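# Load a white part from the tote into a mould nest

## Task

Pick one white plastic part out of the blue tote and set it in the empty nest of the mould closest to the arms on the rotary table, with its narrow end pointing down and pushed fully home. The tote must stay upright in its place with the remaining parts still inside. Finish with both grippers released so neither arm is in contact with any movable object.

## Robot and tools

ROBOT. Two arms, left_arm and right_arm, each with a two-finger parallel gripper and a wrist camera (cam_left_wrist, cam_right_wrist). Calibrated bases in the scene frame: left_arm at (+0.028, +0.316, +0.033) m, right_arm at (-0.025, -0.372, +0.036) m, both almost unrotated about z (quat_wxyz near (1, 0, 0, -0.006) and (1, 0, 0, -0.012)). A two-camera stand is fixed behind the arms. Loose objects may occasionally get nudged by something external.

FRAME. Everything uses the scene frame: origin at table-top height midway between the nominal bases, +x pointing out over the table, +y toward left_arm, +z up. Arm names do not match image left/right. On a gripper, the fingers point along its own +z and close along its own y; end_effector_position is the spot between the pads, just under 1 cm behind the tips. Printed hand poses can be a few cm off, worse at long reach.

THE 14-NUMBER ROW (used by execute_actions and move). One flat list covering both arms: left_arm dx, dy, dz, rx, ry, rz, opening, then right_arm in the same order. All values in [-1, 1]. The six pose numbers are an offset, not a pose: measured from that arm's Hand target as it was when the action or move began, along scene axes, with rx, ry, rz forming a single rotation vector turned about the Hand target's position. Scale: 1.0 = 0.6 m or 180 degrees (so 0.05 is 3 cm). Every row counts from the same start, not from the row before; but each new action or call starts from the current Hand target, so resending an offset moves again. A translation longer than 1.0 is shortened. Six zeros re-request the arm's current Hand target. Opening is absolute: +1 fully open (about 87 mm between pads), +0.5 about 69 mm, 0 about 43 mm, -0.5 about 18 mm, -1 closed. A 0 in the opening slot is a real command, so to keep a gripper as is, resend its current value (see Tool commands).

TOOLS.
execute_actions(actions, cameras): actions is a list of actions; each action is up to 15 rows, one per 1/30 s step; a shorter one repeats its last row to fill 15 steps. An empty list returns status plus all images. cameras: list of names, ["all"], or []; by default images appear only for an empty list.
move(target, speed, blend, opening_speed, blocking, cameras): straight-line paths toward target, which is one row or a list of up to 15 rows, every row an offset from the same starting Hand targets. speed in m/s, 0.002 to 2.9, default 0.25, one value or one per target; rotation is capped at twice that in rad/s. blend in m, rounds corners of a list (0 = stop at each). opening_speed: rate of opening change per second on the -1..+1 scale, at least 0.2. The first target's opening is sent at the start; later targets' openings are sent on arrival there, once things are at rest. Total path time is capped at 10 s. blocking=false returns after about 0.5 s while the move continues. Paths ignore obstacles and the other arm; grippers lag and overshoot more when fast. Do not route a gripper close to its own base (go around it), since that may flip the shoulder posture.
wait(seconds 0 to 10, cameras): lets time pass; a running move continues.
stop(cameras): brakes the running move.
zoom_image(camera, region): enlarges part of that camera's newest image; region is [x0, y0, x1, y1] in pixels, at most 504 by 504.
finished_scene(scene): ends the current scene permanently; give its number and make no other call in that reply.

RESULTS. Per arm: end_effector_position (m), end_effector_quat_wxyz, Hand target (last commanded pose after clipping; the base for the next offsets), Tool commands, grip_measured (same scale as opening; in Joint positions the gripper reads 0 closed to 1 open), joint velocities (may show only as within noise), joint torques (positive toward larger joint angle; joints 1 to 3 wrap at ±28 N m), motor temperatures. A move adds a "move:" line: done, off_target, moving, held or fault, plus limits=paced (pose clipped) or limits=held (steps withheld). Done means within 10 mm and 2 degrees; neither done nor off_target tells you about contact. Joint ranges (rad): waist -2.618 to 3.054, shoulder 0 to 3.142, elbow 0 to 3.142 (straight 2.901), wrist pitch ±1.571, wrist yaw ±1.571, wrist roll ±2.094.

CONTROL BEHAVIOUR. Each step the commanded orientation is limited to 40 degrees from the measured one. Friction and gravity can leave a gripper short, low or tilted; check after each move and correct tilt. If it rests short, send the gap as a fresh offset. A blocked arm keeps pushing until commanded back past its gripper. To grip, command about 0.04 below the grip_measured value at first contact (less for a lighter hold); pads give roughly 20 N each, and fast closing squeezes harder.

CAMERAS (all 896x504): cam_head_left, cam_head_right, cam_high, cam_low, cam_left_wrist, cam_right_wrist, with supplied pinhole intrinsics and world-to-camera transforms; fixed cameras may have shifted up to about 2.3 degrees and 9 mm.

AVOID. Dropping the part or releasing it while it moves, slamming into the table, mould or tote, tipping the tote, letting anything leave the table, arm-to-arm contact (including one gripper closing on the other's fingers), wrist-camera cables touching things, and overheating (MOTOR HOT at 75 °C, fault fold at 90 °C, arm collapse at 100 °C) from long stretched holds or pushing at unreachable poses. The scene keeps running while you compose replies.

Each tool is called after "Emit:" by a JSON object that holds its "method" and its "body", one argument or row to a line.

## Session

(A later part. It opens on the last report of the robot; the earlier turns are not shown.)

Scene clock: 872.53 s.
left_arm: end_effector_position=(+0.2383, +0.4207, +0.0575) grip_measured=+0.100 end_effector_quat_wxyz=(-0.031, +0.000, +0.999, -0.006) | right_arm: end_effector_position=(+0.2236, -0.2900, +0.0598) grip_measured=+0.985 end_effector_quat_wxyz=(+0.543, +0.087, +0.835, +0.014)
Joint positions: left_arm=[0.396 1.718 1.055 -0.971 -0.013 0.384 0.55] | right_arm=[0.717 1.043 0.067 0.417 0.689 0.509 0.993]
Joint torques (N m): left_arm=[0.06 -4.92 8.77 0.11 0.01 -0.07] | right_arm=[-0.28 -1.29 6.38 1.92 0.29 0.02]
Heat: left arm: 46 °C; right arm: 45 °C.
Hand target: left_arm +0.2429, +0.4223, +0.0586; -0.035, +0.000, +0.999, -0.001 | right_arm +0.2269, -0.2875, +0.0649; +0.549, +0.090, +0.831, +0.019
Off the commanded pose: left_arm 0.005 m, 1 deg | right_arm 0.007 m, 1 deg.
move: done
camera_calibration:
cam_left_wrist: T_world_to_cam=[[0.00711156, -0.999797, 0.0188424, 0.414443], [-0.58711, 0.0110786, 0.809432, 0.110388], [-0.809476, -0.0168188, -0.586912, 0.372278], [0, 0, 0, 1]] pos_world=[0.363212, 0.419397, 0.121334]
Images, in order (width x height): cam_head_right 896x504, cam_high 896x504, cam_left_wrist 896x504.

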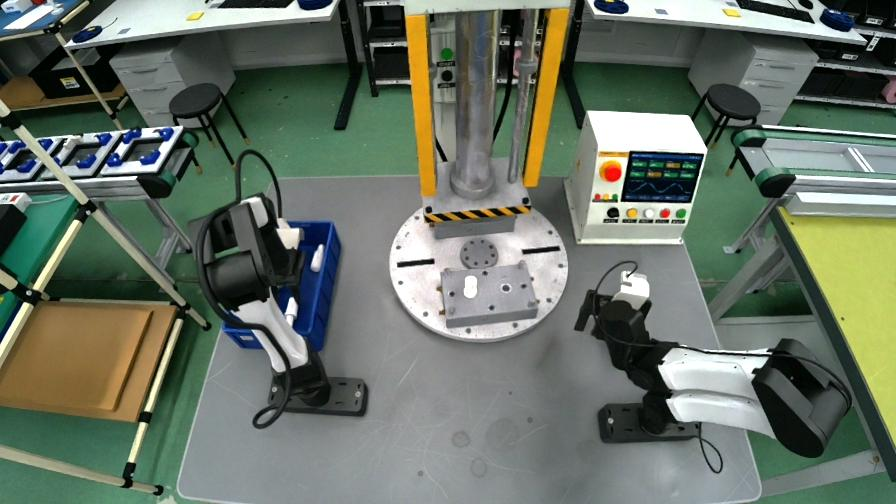

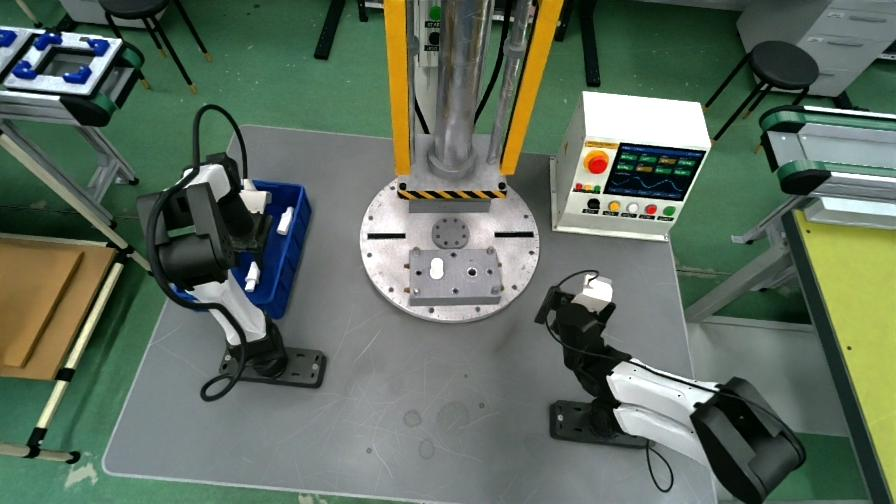

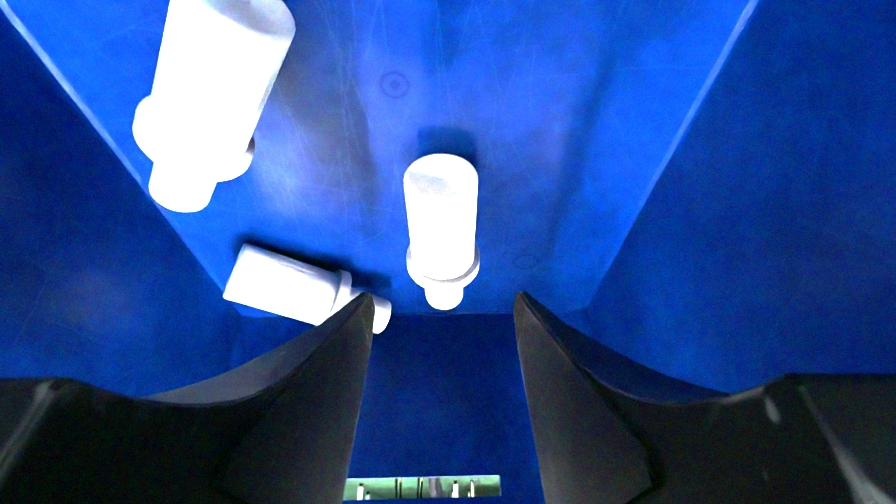

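Emit:
{"method": "move", "body": {
  "target": [0.002, 0, -0.04, 0, 0.011, 0, 0.1, 0, 0, 0, 0, 0, 0, 1],
  "speed": 0.06,
  "cameras": ["cam_left_wrist", "cam_high", "cam_head_right"]
}}

Emit:
{"method": "zoom_image", "body": {
  "camera": "cam_high",
  "region": [160, 110, 330, 300]
}}

Emit:
{"method": "zoom_image", "body": {
  "camera": "cam_head_right",
  "region": [210, 160, 370, 360]
}}

Scene clock: 928.53 s.
left_arm: end_effector_position=(+0.2406, +0.4212, +0.0386) grip_measured=+0.100 end_effector_quat_wxyz=(-0.051, +0.000, +0.999, -0.007) | right_arm: end_effector_position=(+0.2236, -0.2900, +0.0598) grip_measured=+0.985 end_effector_quat_wxyz=(+0.543, +0.087, +0.835, +0.014)
Joint positions: left_arm=[0.388 1.795 1.055 -0.931 -0.025 0.374 0.55] | right_arm=[0.717 1.043 0.067 0.417 0.689 0.509 0.993]
Joint torques (N m): left_arm=[0.08 -5.37 6.56 0.27 0.01 -0.05] | right_arm=[-0.34 -1.55 6.28 1.94 0.27 -0.01]
Motor temperatures (°C): left_arm=[29 35 49 35 27 29 29] | right_arm=[30 35 45 40 27 28 31]
Heat: left arm: 49 °C; right arm: 45 °C.
Hand target: left_arm +0.2442, +0.4223, +0.0346; -0.052, +0.000, +0.999, -0.001 | right_arm +0.2269, -0.2875, +0.0649; +0.549, +0.090, +0.831, +0.019
Off the commanded pose: left_arm 0.005 m, 1 deg | right_arm 0.007 m, 1 deg.
move: done
camera_calibration:
cam_left_wrist: T_world_to_cam=[[0.00804976, -0.999755, 0.0206009, 0.415017], [-0.554949, 0.0126715, 0.831788, 0.117858], [-0.831845, -0.0181281, -0.554711, 0.367717], [0, 0, 0, 1]] pos_world=[0.367948, 0.420088, 0.0973942]
Images, in order (width x height): cam_head_right 896x504, cam_high 896x504, cam_left_wrist 896x504.

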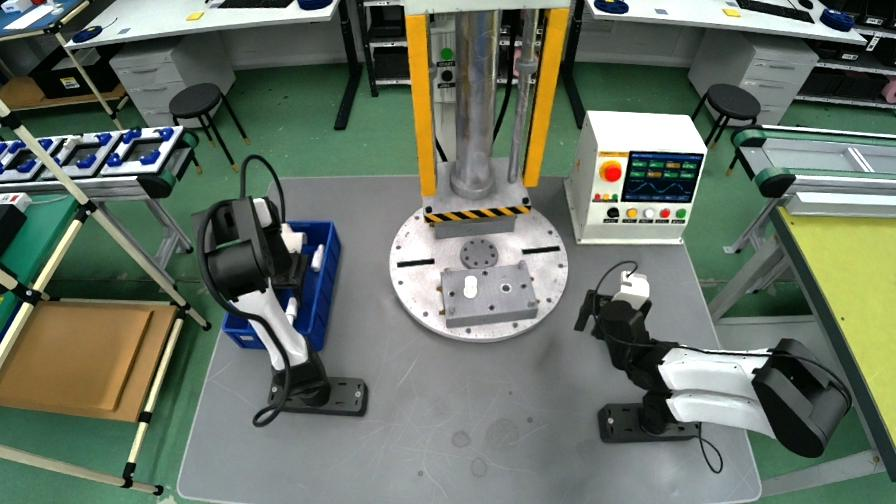

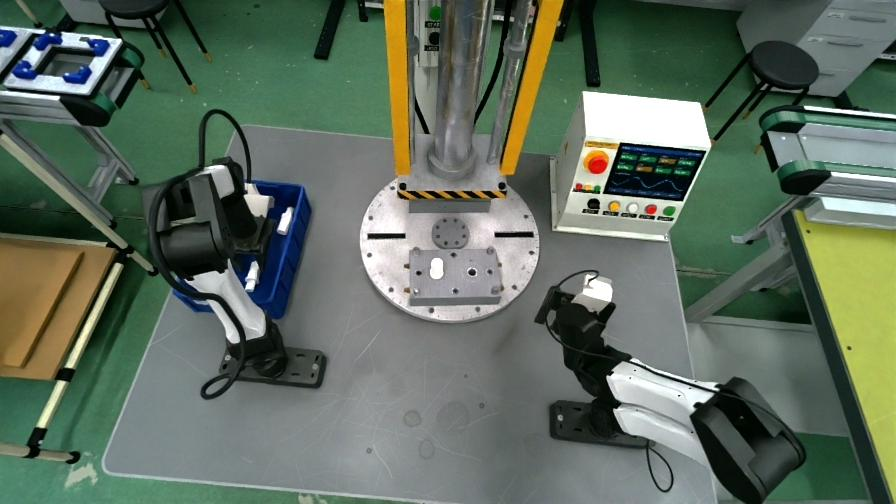

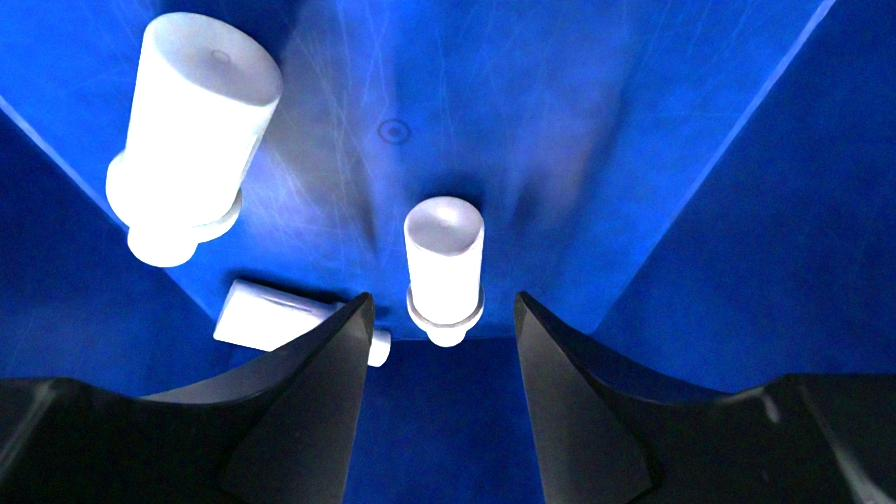

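Scaled by 2.653 from the camera's 896x504 image, which has a finer 1280x720 frame.

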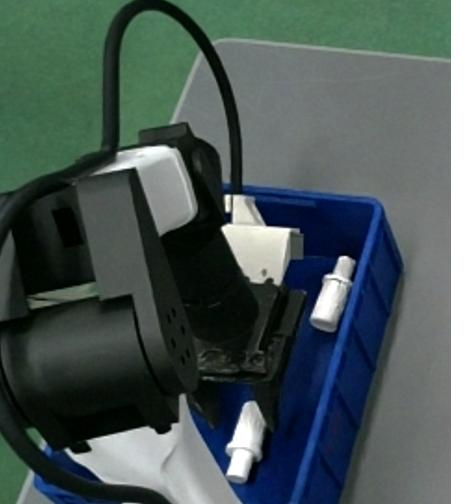

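Scaled by 2.520 from the camera's 896x504 image, which has a finer 1280x720 frame.

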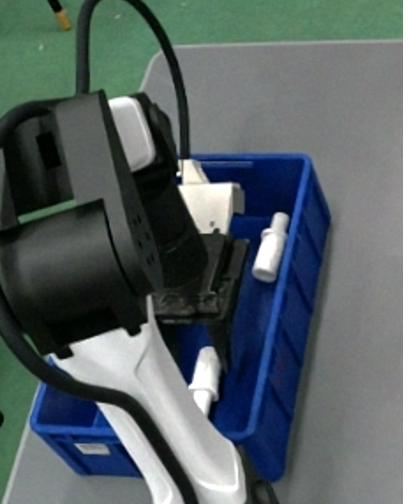

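Emit:
{"method": "move", "body": {
  "target": [
    [0, 0, 0, 0, -0.0183, 0, 0.1, 0, 0, 0, 0, 0, 0, 1],
    [0.002, 0, -0.0383, 0, -0.0183, 0, 0.1, 0, 0, 0, 0, 0, 0, 1]
  ],
  "speed": 0.04,
  "cameras": ["cam_left_wrist", "cam_high", "cam_head_right"]
}}

Emit:
{"method": "zoom_image", "body": {
  "camera": "cam_high",
  "region": [160, 110, 330, 300]
}}

Emit:
{"method": "zoom_image", "body": {
  "camera": "cam_head_right",
  "region": [210, 160, 370, 360]
}}

Scene clock: 993.47 s.
left_arm: end_effector_position=(+0.2468, +0.4236, +0.0185) grip_measured=+0.100 end_effector_quat_wxyz=(-0.020, +0.000, +1.000, +0.005) | right_arm: end_effector_position=(+0.2236, -0.2900, +0.0598) grip_measured=+0.985 end_effector_quat_wxyz=(+0.543, +0.087, +0.835, +0.014)
Joint positions: left_arm=[0.388 1.795 0.979 -0.788 -0.025 0.374 0.55] | right_arm=[0.717 1.043 0.067 0.417 0.689 0.509 0.993]
Joint torques (N m): left_arm=[0.96 -5.27 5 0.43 0.22 0.05] | right_arm=[-0.35 -1.44 6.23 1.93 0.26 0]
Heat: left arm: 46 °C; right arm: 45 °C.
Hand target: left_arm +0.2454, +0.4223, +0.0117; -0.023, +0.000, +1.000, -0.001 | right_arm +0.2269, -0.2875, +0.0649; +0.549, +0.090, +0.831, +0.019
Off the commanded pose: left_arm 0.007 m, 1 deg | right_arm 0.007 m, 1 deg.
move: done
camera_calibration:
cam_left_wrist: T_world_to_cam=[[0.00747585, -0.999966, -0.00353563, 0.418511], [-0.605796, -0.00734199, 0.795586, 0.15971], [-0.795585, -0.00380582, -0.60583, 0.347656], [0, 0, 0, 1]] pos_world=[0.370213, 0.420992, 0.0850366]
Images, in order (width x height): cam_head_right 896x504, cam_high 896x504, cam_left_wrist 896x504.

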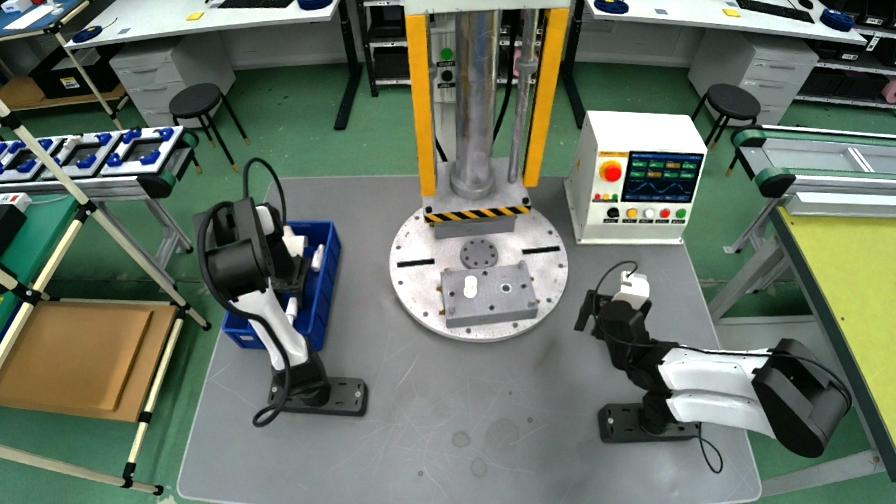

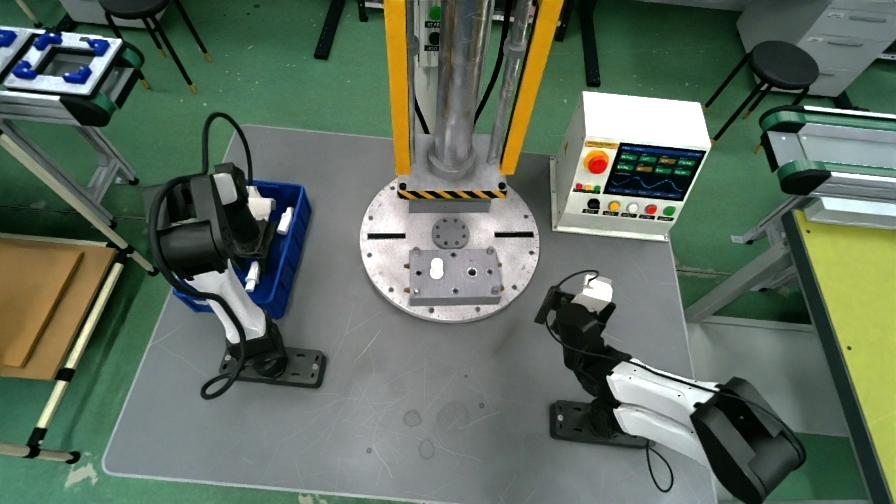

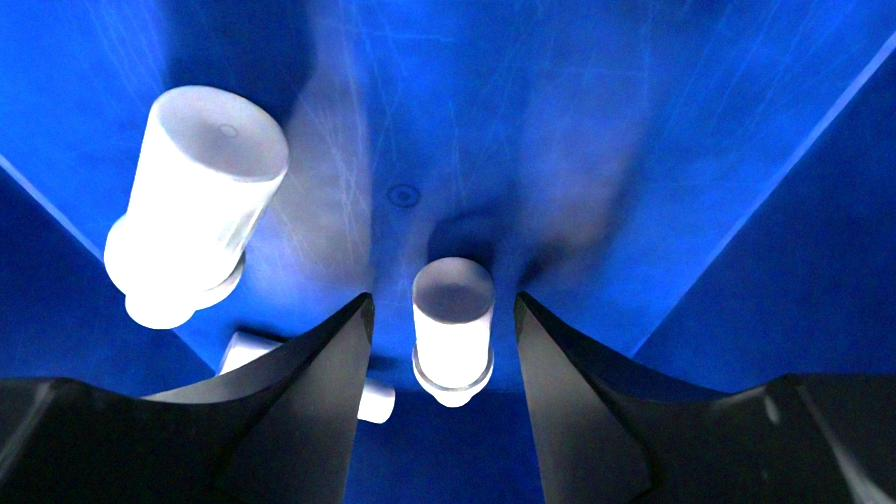

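Scaled by 2.653 from the camera's 896x504 image, which has a finer 1280x720 frame.

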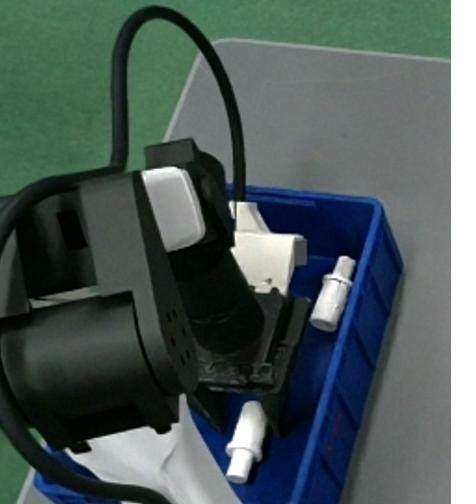

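Scaled by 2.520 from the camera's 896x504 image, which has a finer 1280x720 frame.

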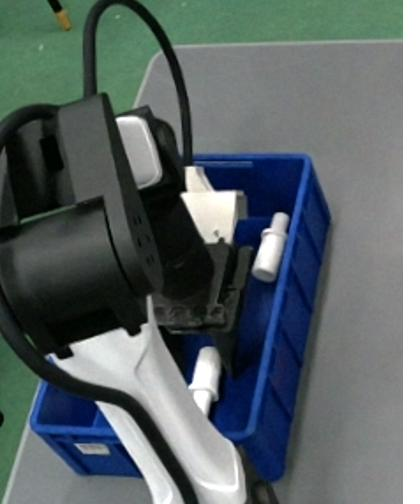

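Emit:
{"method": "move", "body": {
  "target": [
    [-0.012, -0.002, 0.03, 0, 0, 0, 0.1, 0, 0, 0, 0, 0, 0, 1],
    [-0.012, -0.002, -0.001, 0, 0, 0, 0.1, 0, 0, 0, 0, 0, 0, 1]
  ],
  "speed": 0.05,
  "cameras": ["cam_left_wrist"]
}}

Scene clock: 1016.70 s.
left_arm: end_effector_position=(+0.2392, +0.4206, +0.0158) grip_measured=+0.100 end_effector_quat_wxyz=(-0.024, +0.000, +1.000, +0.004) | right_arm: end_effector_position=(+0.2236, -0.2900, +0.0598) grip_measured=+0.985 end_effector_quat_wxyz=(+0.543, +0.087, +0.835, +0.014)
Joint positions: left_arm=[0.388 1.782 0.947 -0.778 -0.025 0.374 0.55] | right_arm=[0.717 1.043 0.067 0.417 0.689 0.509 0.993]
Joint torques (N m): left_arm=[1.42 -5.68 4.97 0.39 0.21 0.11] | right_arm=[-0.34 -1.43 6.32 1.93 0.29 0]
Heat: left arm: 45 °C; right arm: 45 °C.
Hand target: left_arm +0.2381, +0.4211, +0.0110; -0.023, +0.000, +1.000, -0.001 | right_arm +0.2269, -0.2875, +0.0649; +0.549, +0.090, +0.831, +0.019
Off the commanded pose: left_arm 0.005 m, 1 deg | right_arm 0.007 m, 1 deg.
move: done
camera_calibration:
cam_left_wrist: T_world_to_cam=[[0.00748923, -0.999972, -0.000453434, 0.415484], [-0.599572, -0.00485335, 0.800306, 0.154582], [-0.800286, -0.00572181, -0.599591, 0.341887], [0, 0, 0, 1]] pos_world=[0.363179, 0.418179, 0.0814677]
Images, in order (width x height): cam_left_wrist 896x504.

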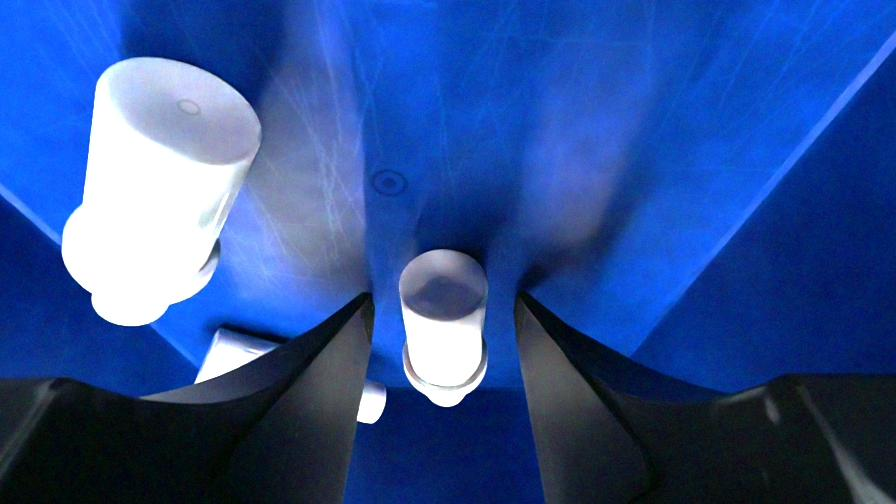

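Emit:
{"method": "move", "body": {
  "target": [0, 0, 0, 0, 0, 0, -0.45, 0, 0, 0, 0, 0, 0, 1],
  "opening_speed": 0.3,
  "cameras": ["cam_left_wrist"]
}}

Scene clock: 1029.03 s.
left_arm: end_effector_position=(+0.2393, +0.4207, +0.0158) grip_measured=-0.343 end_effector_quat_wxyz=(-0.024, +0.000, +1.000, +0.004) | right_arm: end_effector_position=(+0.2236, -0.2900, +0.0598) grip_measured=+0.985 end_effector_quat_wxyz=(+0.543, +0.087, +0.835, +0.014)
Joint positions: left_arm=[0.388 1.782 0.947 -0.777 -0.025 0.374 0.329] | right_arm=[0.717 1.043 0.067 0.417 0.689 0.509 0.993]
Joint torques (N m): left_arm=[1.39 -5.71 4.97 0.41 0.21 0.1] | right_arm=[-0.44 -1.4 6.34 1.94 0.28 0.01]
Motor temperatures (°C): left_arm=[29 36 44 32 27 29 29] | right_arm=[29 34 45 40 27 28 31]
Heat: left arm: 44 °C; right arm: 45 °C.
Hand target: left_arm +0.2381, +0.4211, +0.0110; -0.023, +0.000, +1.000, -0.001 | right_arm +0.2269, -0.2875, +0.0649; +0.549, +0.090, +0.831, +0.019
Off the commanded pose: left_arm 0.005 m, 1 deg | right_arm 0.007 m, 1 deg.
move: done
camera_calibration:
cam_left_wrist: T_world_to_cam=[[0.00746858, -0.999972, -0.000590499, 0.415503], [-0.599861, -0.0049527, 0.800089, 0.154809], [-0.80007, -0.00562131, -0.599881, 0.34187], [0, 0, 0, 1]] pos_world=[0.363281, 0.418179, 0.0814663]
Images, in order (width x height): cam_left_wrist 896x504.

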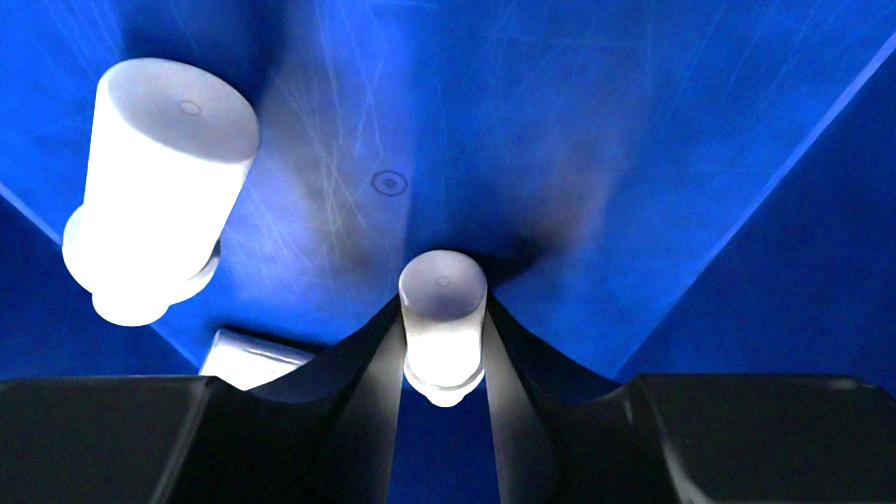

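Emit:
{"method": "move", "body": {
  "target": [
    [0, 0, 0.14, 0, 0, 0, -0.45, 0, 0, 0, 0, 0, 0, 1],
    [0, 0, 0.3067, -0.0143, -0.0815, -0.0136, -0.45, 0, 0, 0, 0, 0, 0, 1],
    [0.1198, -0.4018, 0.4317, -0.0447, -0.2546, -0.0427, -0.45, 0, 0, 0, 0, 0, 0, 1],
    [0.0282, -0.8435, 0.34, -0.0893, -0.5092, -0.0853, -0.45, 0, 0, 0, 0, 0, 0, 1]
  ],
  "speed": [0.07, 0.12, 0.2, 0.2],
  "blend": [0.01, 0.03, 0.05, 0],
  "cameras": ["all"]
}}

Emit:
{"method": "zoom_image", "body": {
  "camera": "cam_low",
  "region": [290, 80, 490, 260]
}}

Emit:
{"method": "zoom_image", "body": {
  "camera": "cam_left_wrist",
  "region": [330, 220, 580, 504]
}}

Scene clock: 1058.93 s.
left_arm: end_effector_position=(+0.2563, -0.0853, +0.2235) grip_measured=-0.343 end_effector_quat_wxyz=(+0.697, +0.120, +0.695, -0.129) | right_arm: end_effector_position=(+0.2236, -0.2900, +0.0598) grip_measured=+0.985 end_effector_quat_wxyz=(+0.543, +0.087, +0.835, +0.014)
Joint positions: left_arm=[-1.372 1.738 0.898 0.849 -1.03 -0.005 0.329] | right_arm=[0.717 1.043 0.067 0.417 0.689 0.509 0.993]
Joint torques (N m): left_arm=[0.34 -5.67 6.22 1.72 -0.01 0.06] | right_arm=[-0.49 -1.36 6.39 1.92 0.3 0.02]
Heat: left arm: 44 °C; right arm: 45 °C.
Hand target: left_arm +0.2551, -0.0850, +0.2149; +0.697, +0.123, +0.696, -0.123 | right_arm +0.2269, -0.2875, +0.0649; +0.549, +0.090, +0.831, +0.019
Off the commanded pose: left_arm 0.009 m, 1 deg | right_arm 0.007 m, 1 deg.
move: done
camera_calibration:
cam_left_wrist: T_world_to_cam=[[-0.353983, -0.935076, 0.0181663, 0.00350292], [-0.722622, 0.261122, -0.640025, 0.372272], [0.593728, -0.239685, -0.768139, 0.137619], [0, 0, 0, 1]] pos_world=[0.188543, -0.0609475, 0.343911]

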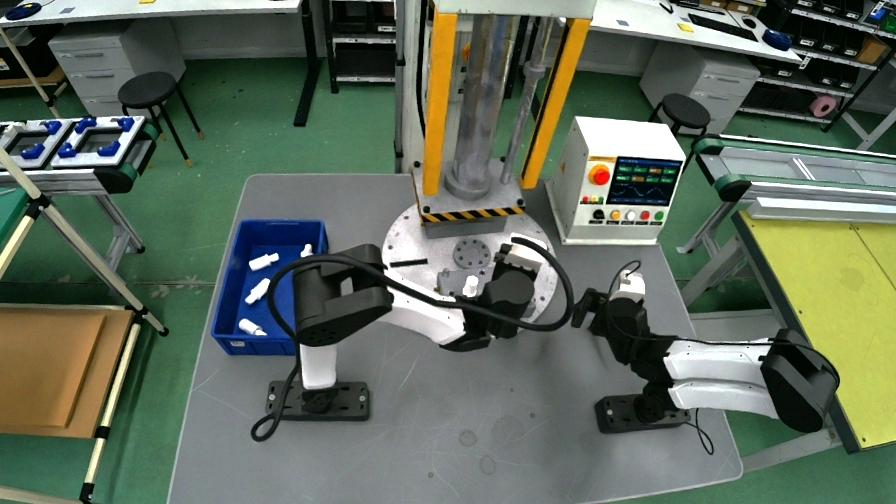

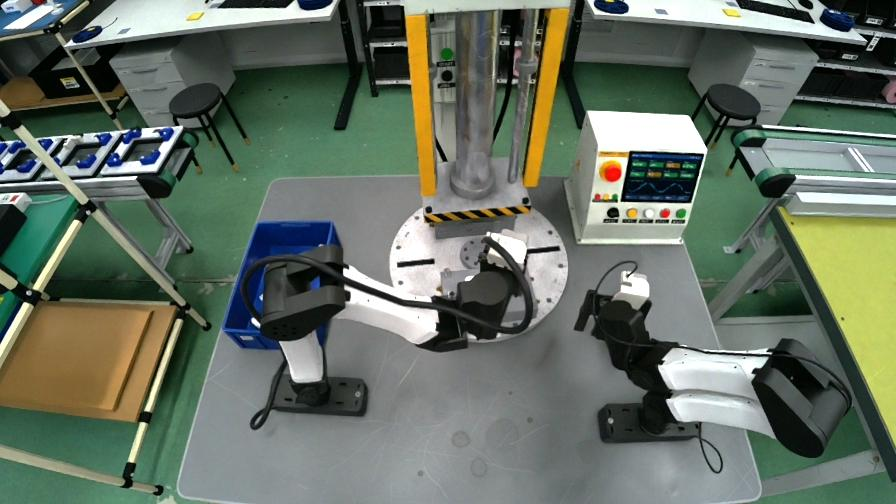

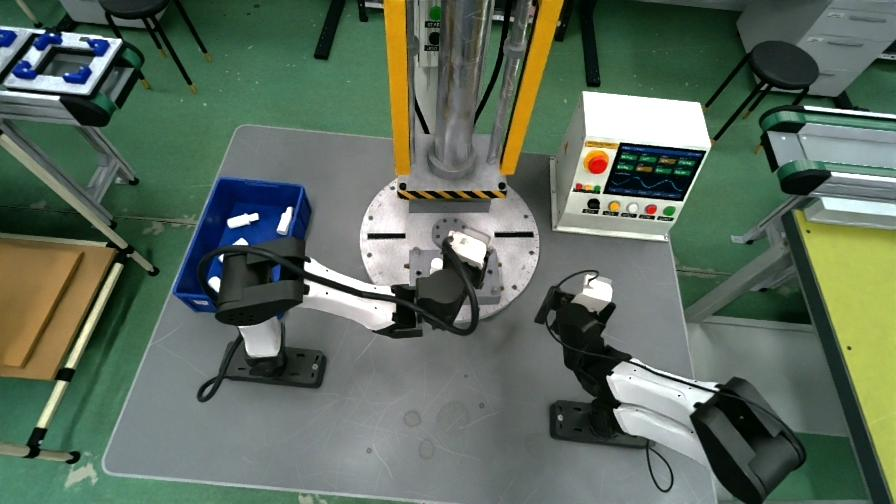

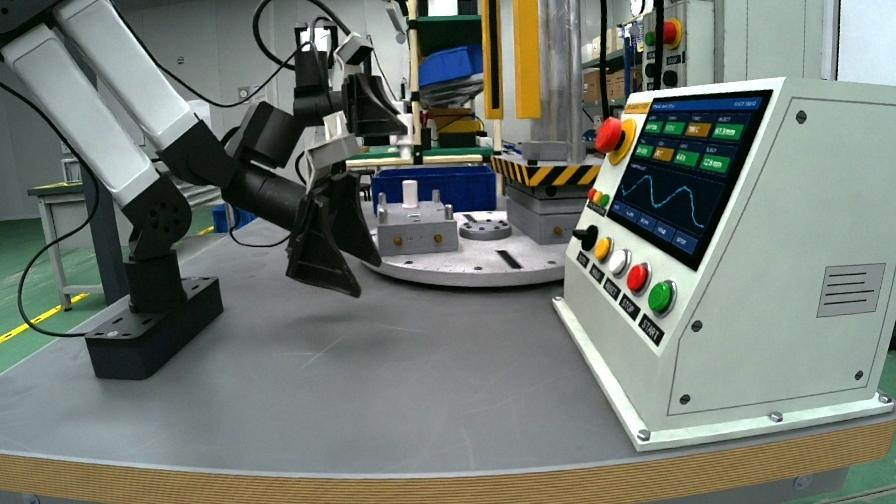

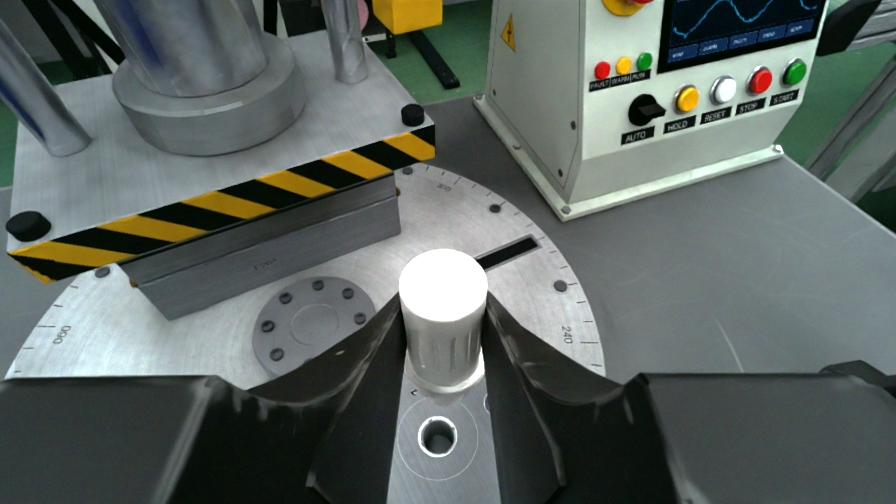

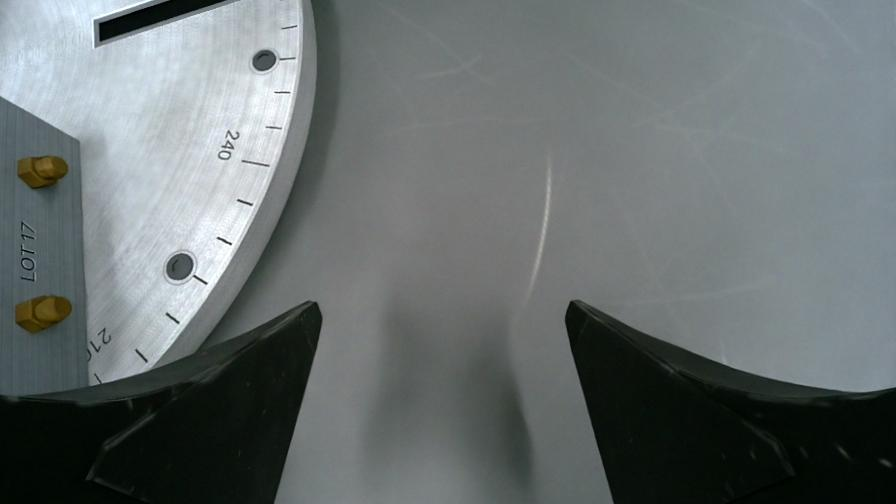

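Scaled by 2.520 from the camera's 896x504 image, which has a finer 1280x720 frame.

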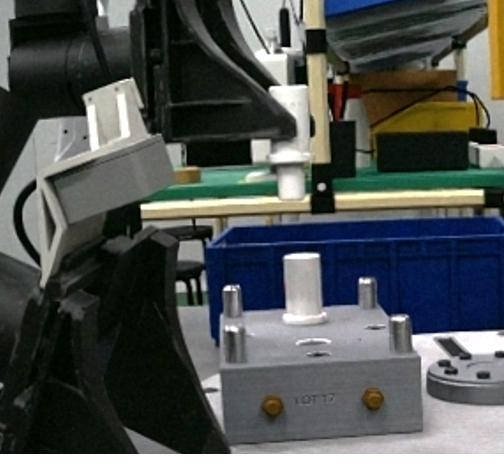

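Scaled by 1.775 from the camera's 896x504 image, which has a finer 1280x720 frame.

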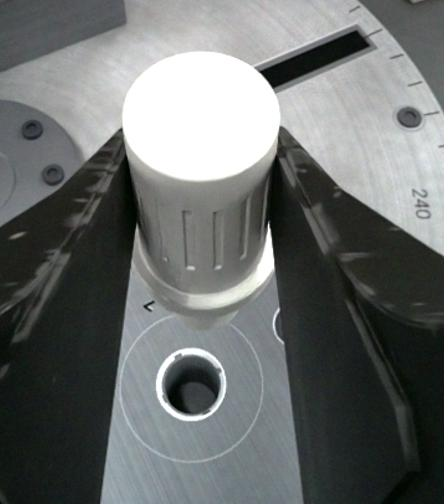

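Emit:
{"method": "zoom_image", "body": {
  "camera": "cam_low",
  "region": [370, 100, 450, 180]
}}

Emit:
{"method": "zoom_image", "body": {
  "camera": "cam_low",
  "region": [370, 160, 460, 250]
}}

Emit:
{"method": "zoom_image", "body": {
  "camera": "cam_high",
  "region": [400, 210, 520, 320]
}}

Emit:
{"method": "zoom_image", "body": {
  "camera": "cam_head_right",
  "region": [430, 210, 570, 350]
}}

Emit:
{"method": "zoom_image", "body": {
  "camera": "cam_head_left",
  "region": [430, 220, 570, 350]
}}

Scaled by 6.300 from the camera's 896x504 image, which has a finer 1280x720 frame.

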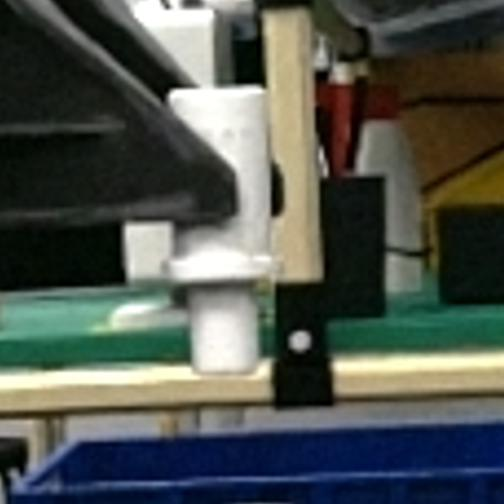

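Scaled by 5.600 from the camera's 896x504 image, which has a finer 1280x720 frame.

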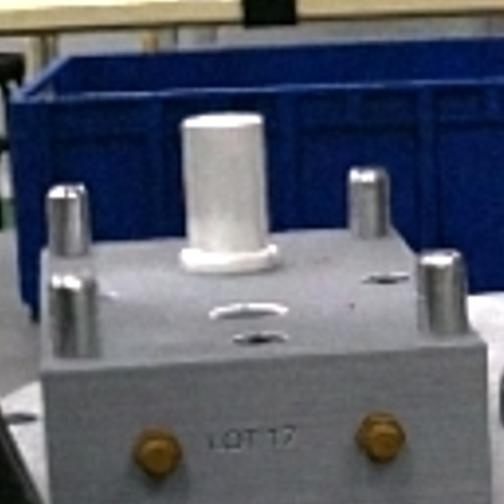

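Scaled by 4.200 from the camera's 896x504 image, which has a finer 1280x720 frame.

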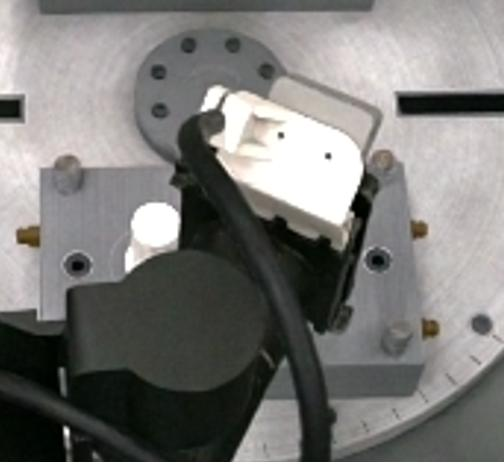

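Scaled by 3.600 from the camera's 896x504 image, which has a finer 1280x720 frame.

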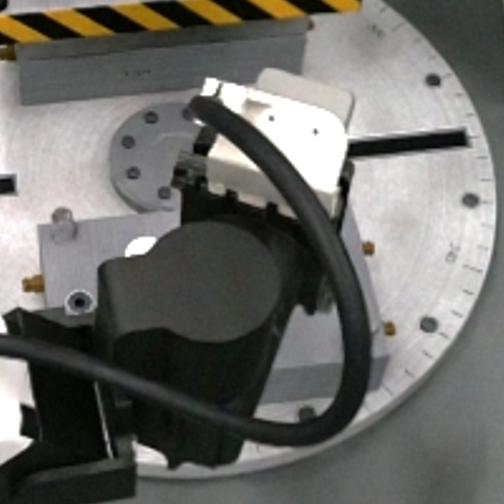

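Scaled by 3.600 from the camera's 896x504 image, which has a finer 1280x720 frame.

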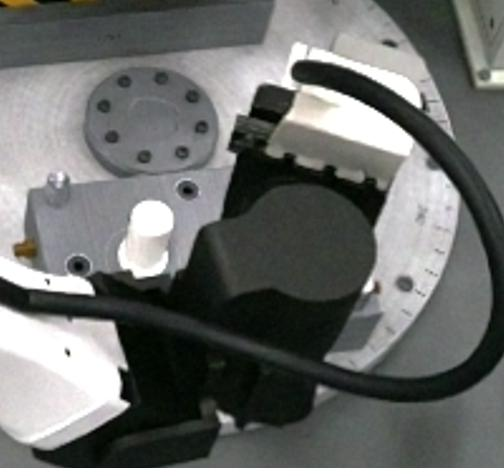

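Emit:
{"method": "move", "body": {
  "target": [
    [0.015, 0.0025, 0, -0.0026, -0.0108, 0.0444, -0.45, 0, 0, 0, 0, 0, 0, 1],
    [0.015, 0.0025, -0.1, -0.0026, -0.0108, 0.0444, -0.45, 0, 0, 0, 0, 0, 0, 1]
  ],
  "speed": 0.08,
  "blend": [0.01, 0],
  "cameras": ["all"]
}}

Emit:
{"method": "zoom_image", "body": {
  "camera": "cam_low",
  "region": [370, 130, 460, 240]
}}

Emit:
{"method": "zoom_image", "body": {
  "camera": "cam_left_wrist",
  "region": [330, 220, 580, 504]
}}

Emit:
{"method": "zoom_image", "body": {
  "camera": "cam_high",
  "region": [400, 210, 520, 320]
}}

Emit:
{"method": "zoom_image", "body": {
  "camera": "cam_head_left",
  "region": [430, 220, 570, 350]
}}

Scene clock: 1148.10 s.
left_arm: end_effector_position=(+0.2670, -0.0832, +0.1602) grip_measured=-0.343 end_effector_quat_wxyz=(+0.713, +0.078, +0.693, -0.070) | right_arm: end_effector_position=(+0.2236, -0.2900, +0.0598) grip_measured=+0.985 end_effector_quat_wxyz=(+0.543, +0.087, +0.835, +0.014)
Joint positions: left_arm=[-1.377 2.012 0.901 1.181 -1.177 0.079 0.329] | right_arm=[0.717 1.043 0.067 0.417 0.689 0.509 0.993]
Joint torques (N m): left_arm=[0.03 -6.6 5.24 1.87 0.04 0.03] | right_arm=[-0.25 -1.4 6.31 1.91 0.27 0.01]
Heat: left arm: 45 °C; right arm: 45 °C.
Hand target: left_arm +0.2641, -0.0835, +0.1551; +0.716, +0.073, +0.691, -0.075 | right_arm +0.2269, -0.2875, +0.0649; +0.549, +0.090, +0.831, +0.019
Off the commanded pose: left_arm 0.006 m, 1 deg | right_arm 0.007 m, 1 deg.
move: done
camera_calibration:
cam_left_wrist: T_world_to_cam=[[-0.216712, -0.976204, -0.00791559, -0.0253776], [-0.734681, 0.168424, -0.657174, 0.337198], [0.642869, -0.136602, -0.753697, 0.0761715], [0, 0, 0, 1]] pos_world=[0.193265, -0.0711608, 0.278807]

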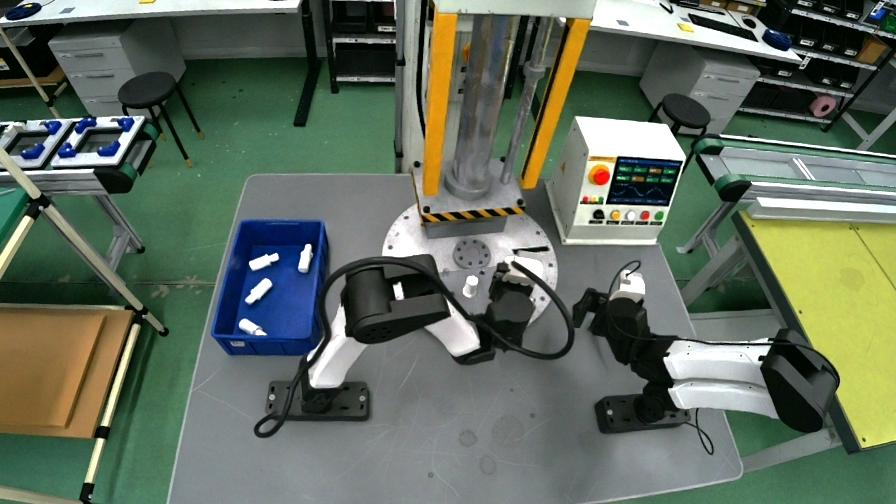

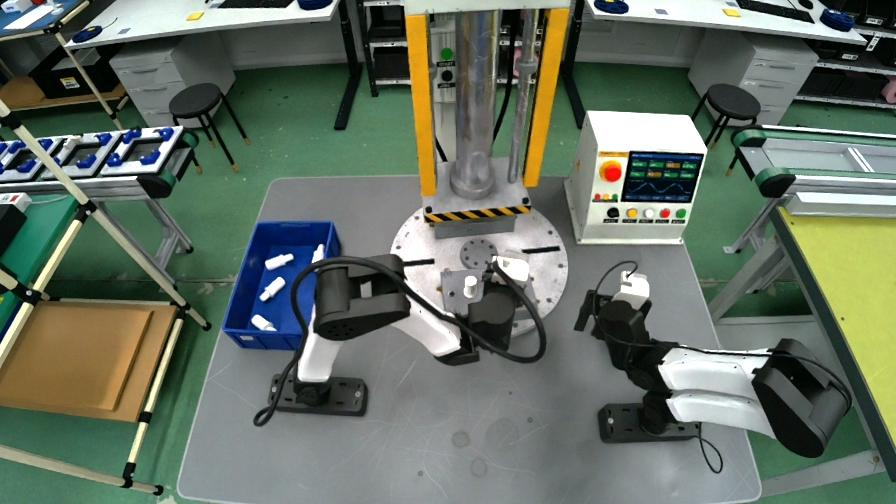

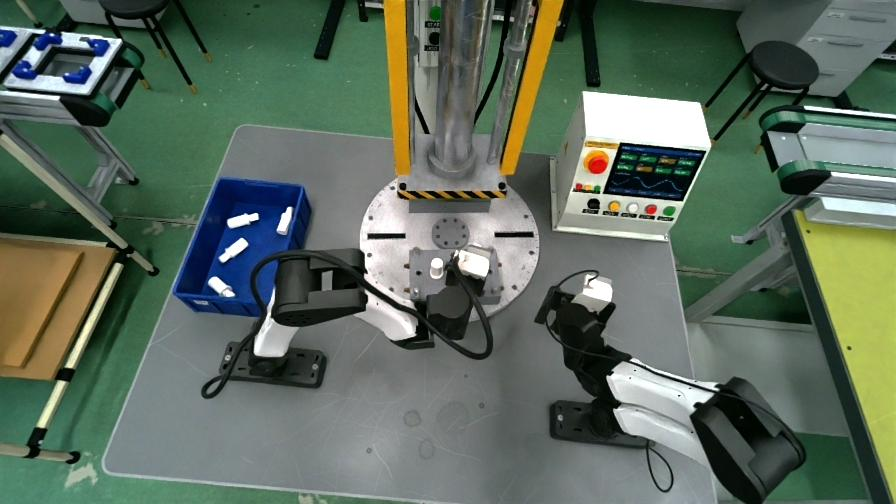

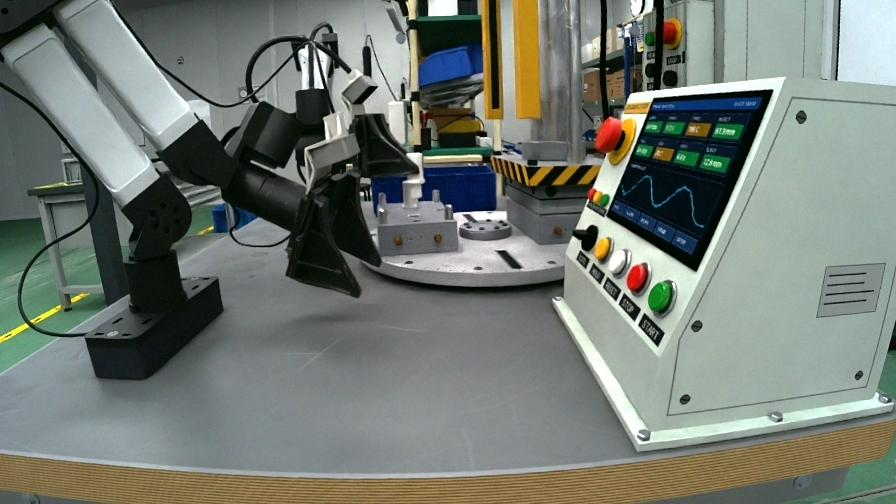

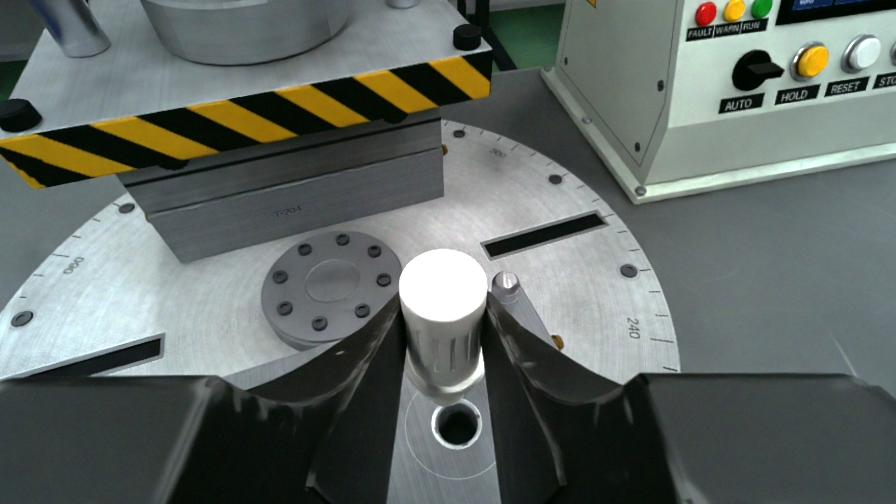

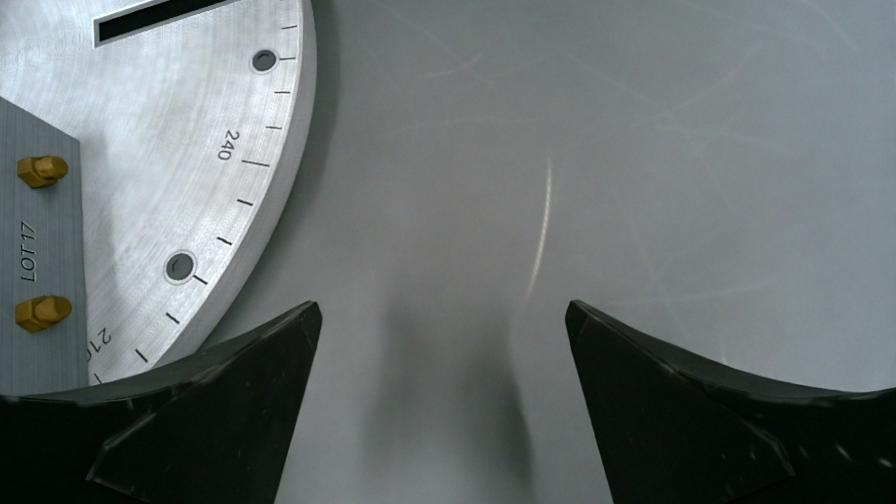

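Scaled by 4.582 from the camera's 896x504 image, which has a finer 1280x720 frame.

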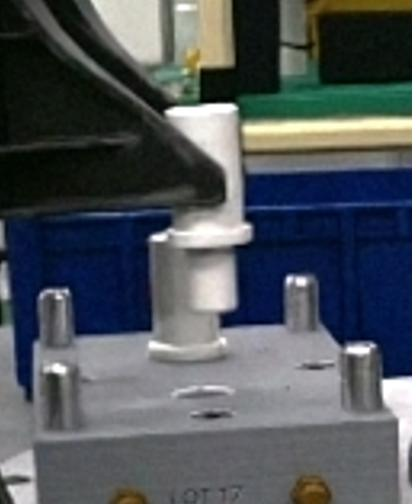

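Scaled by 1.775 from the camera's 896x504 image, which has a finer 1280x720 frame.

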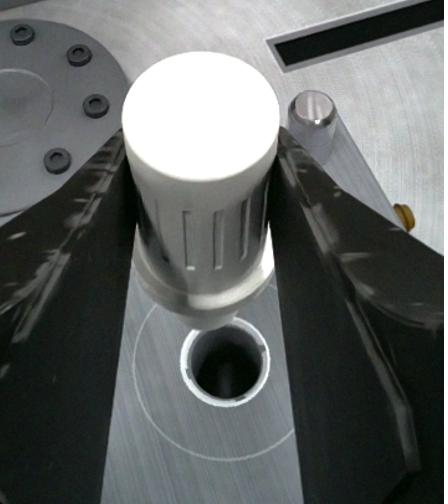

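Scaled by 4.200 from the camera's 896x504 image, which has a finer 1280x720 frame.

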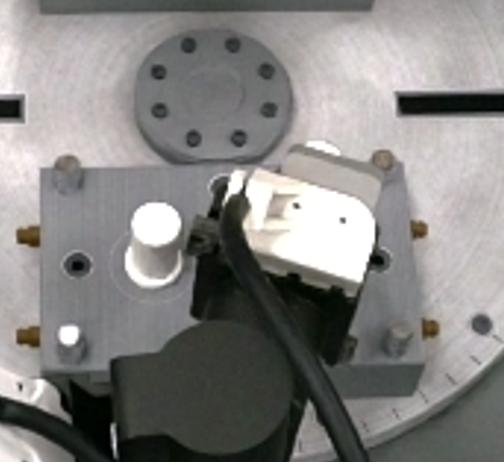

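Scaled by 3.600 from the camera's 896x504 image, which has a finer 1280x720 frame.

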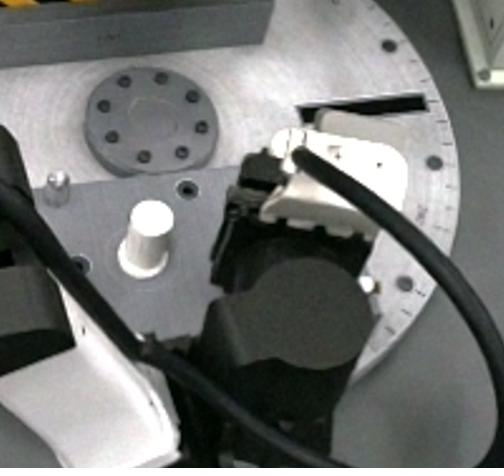

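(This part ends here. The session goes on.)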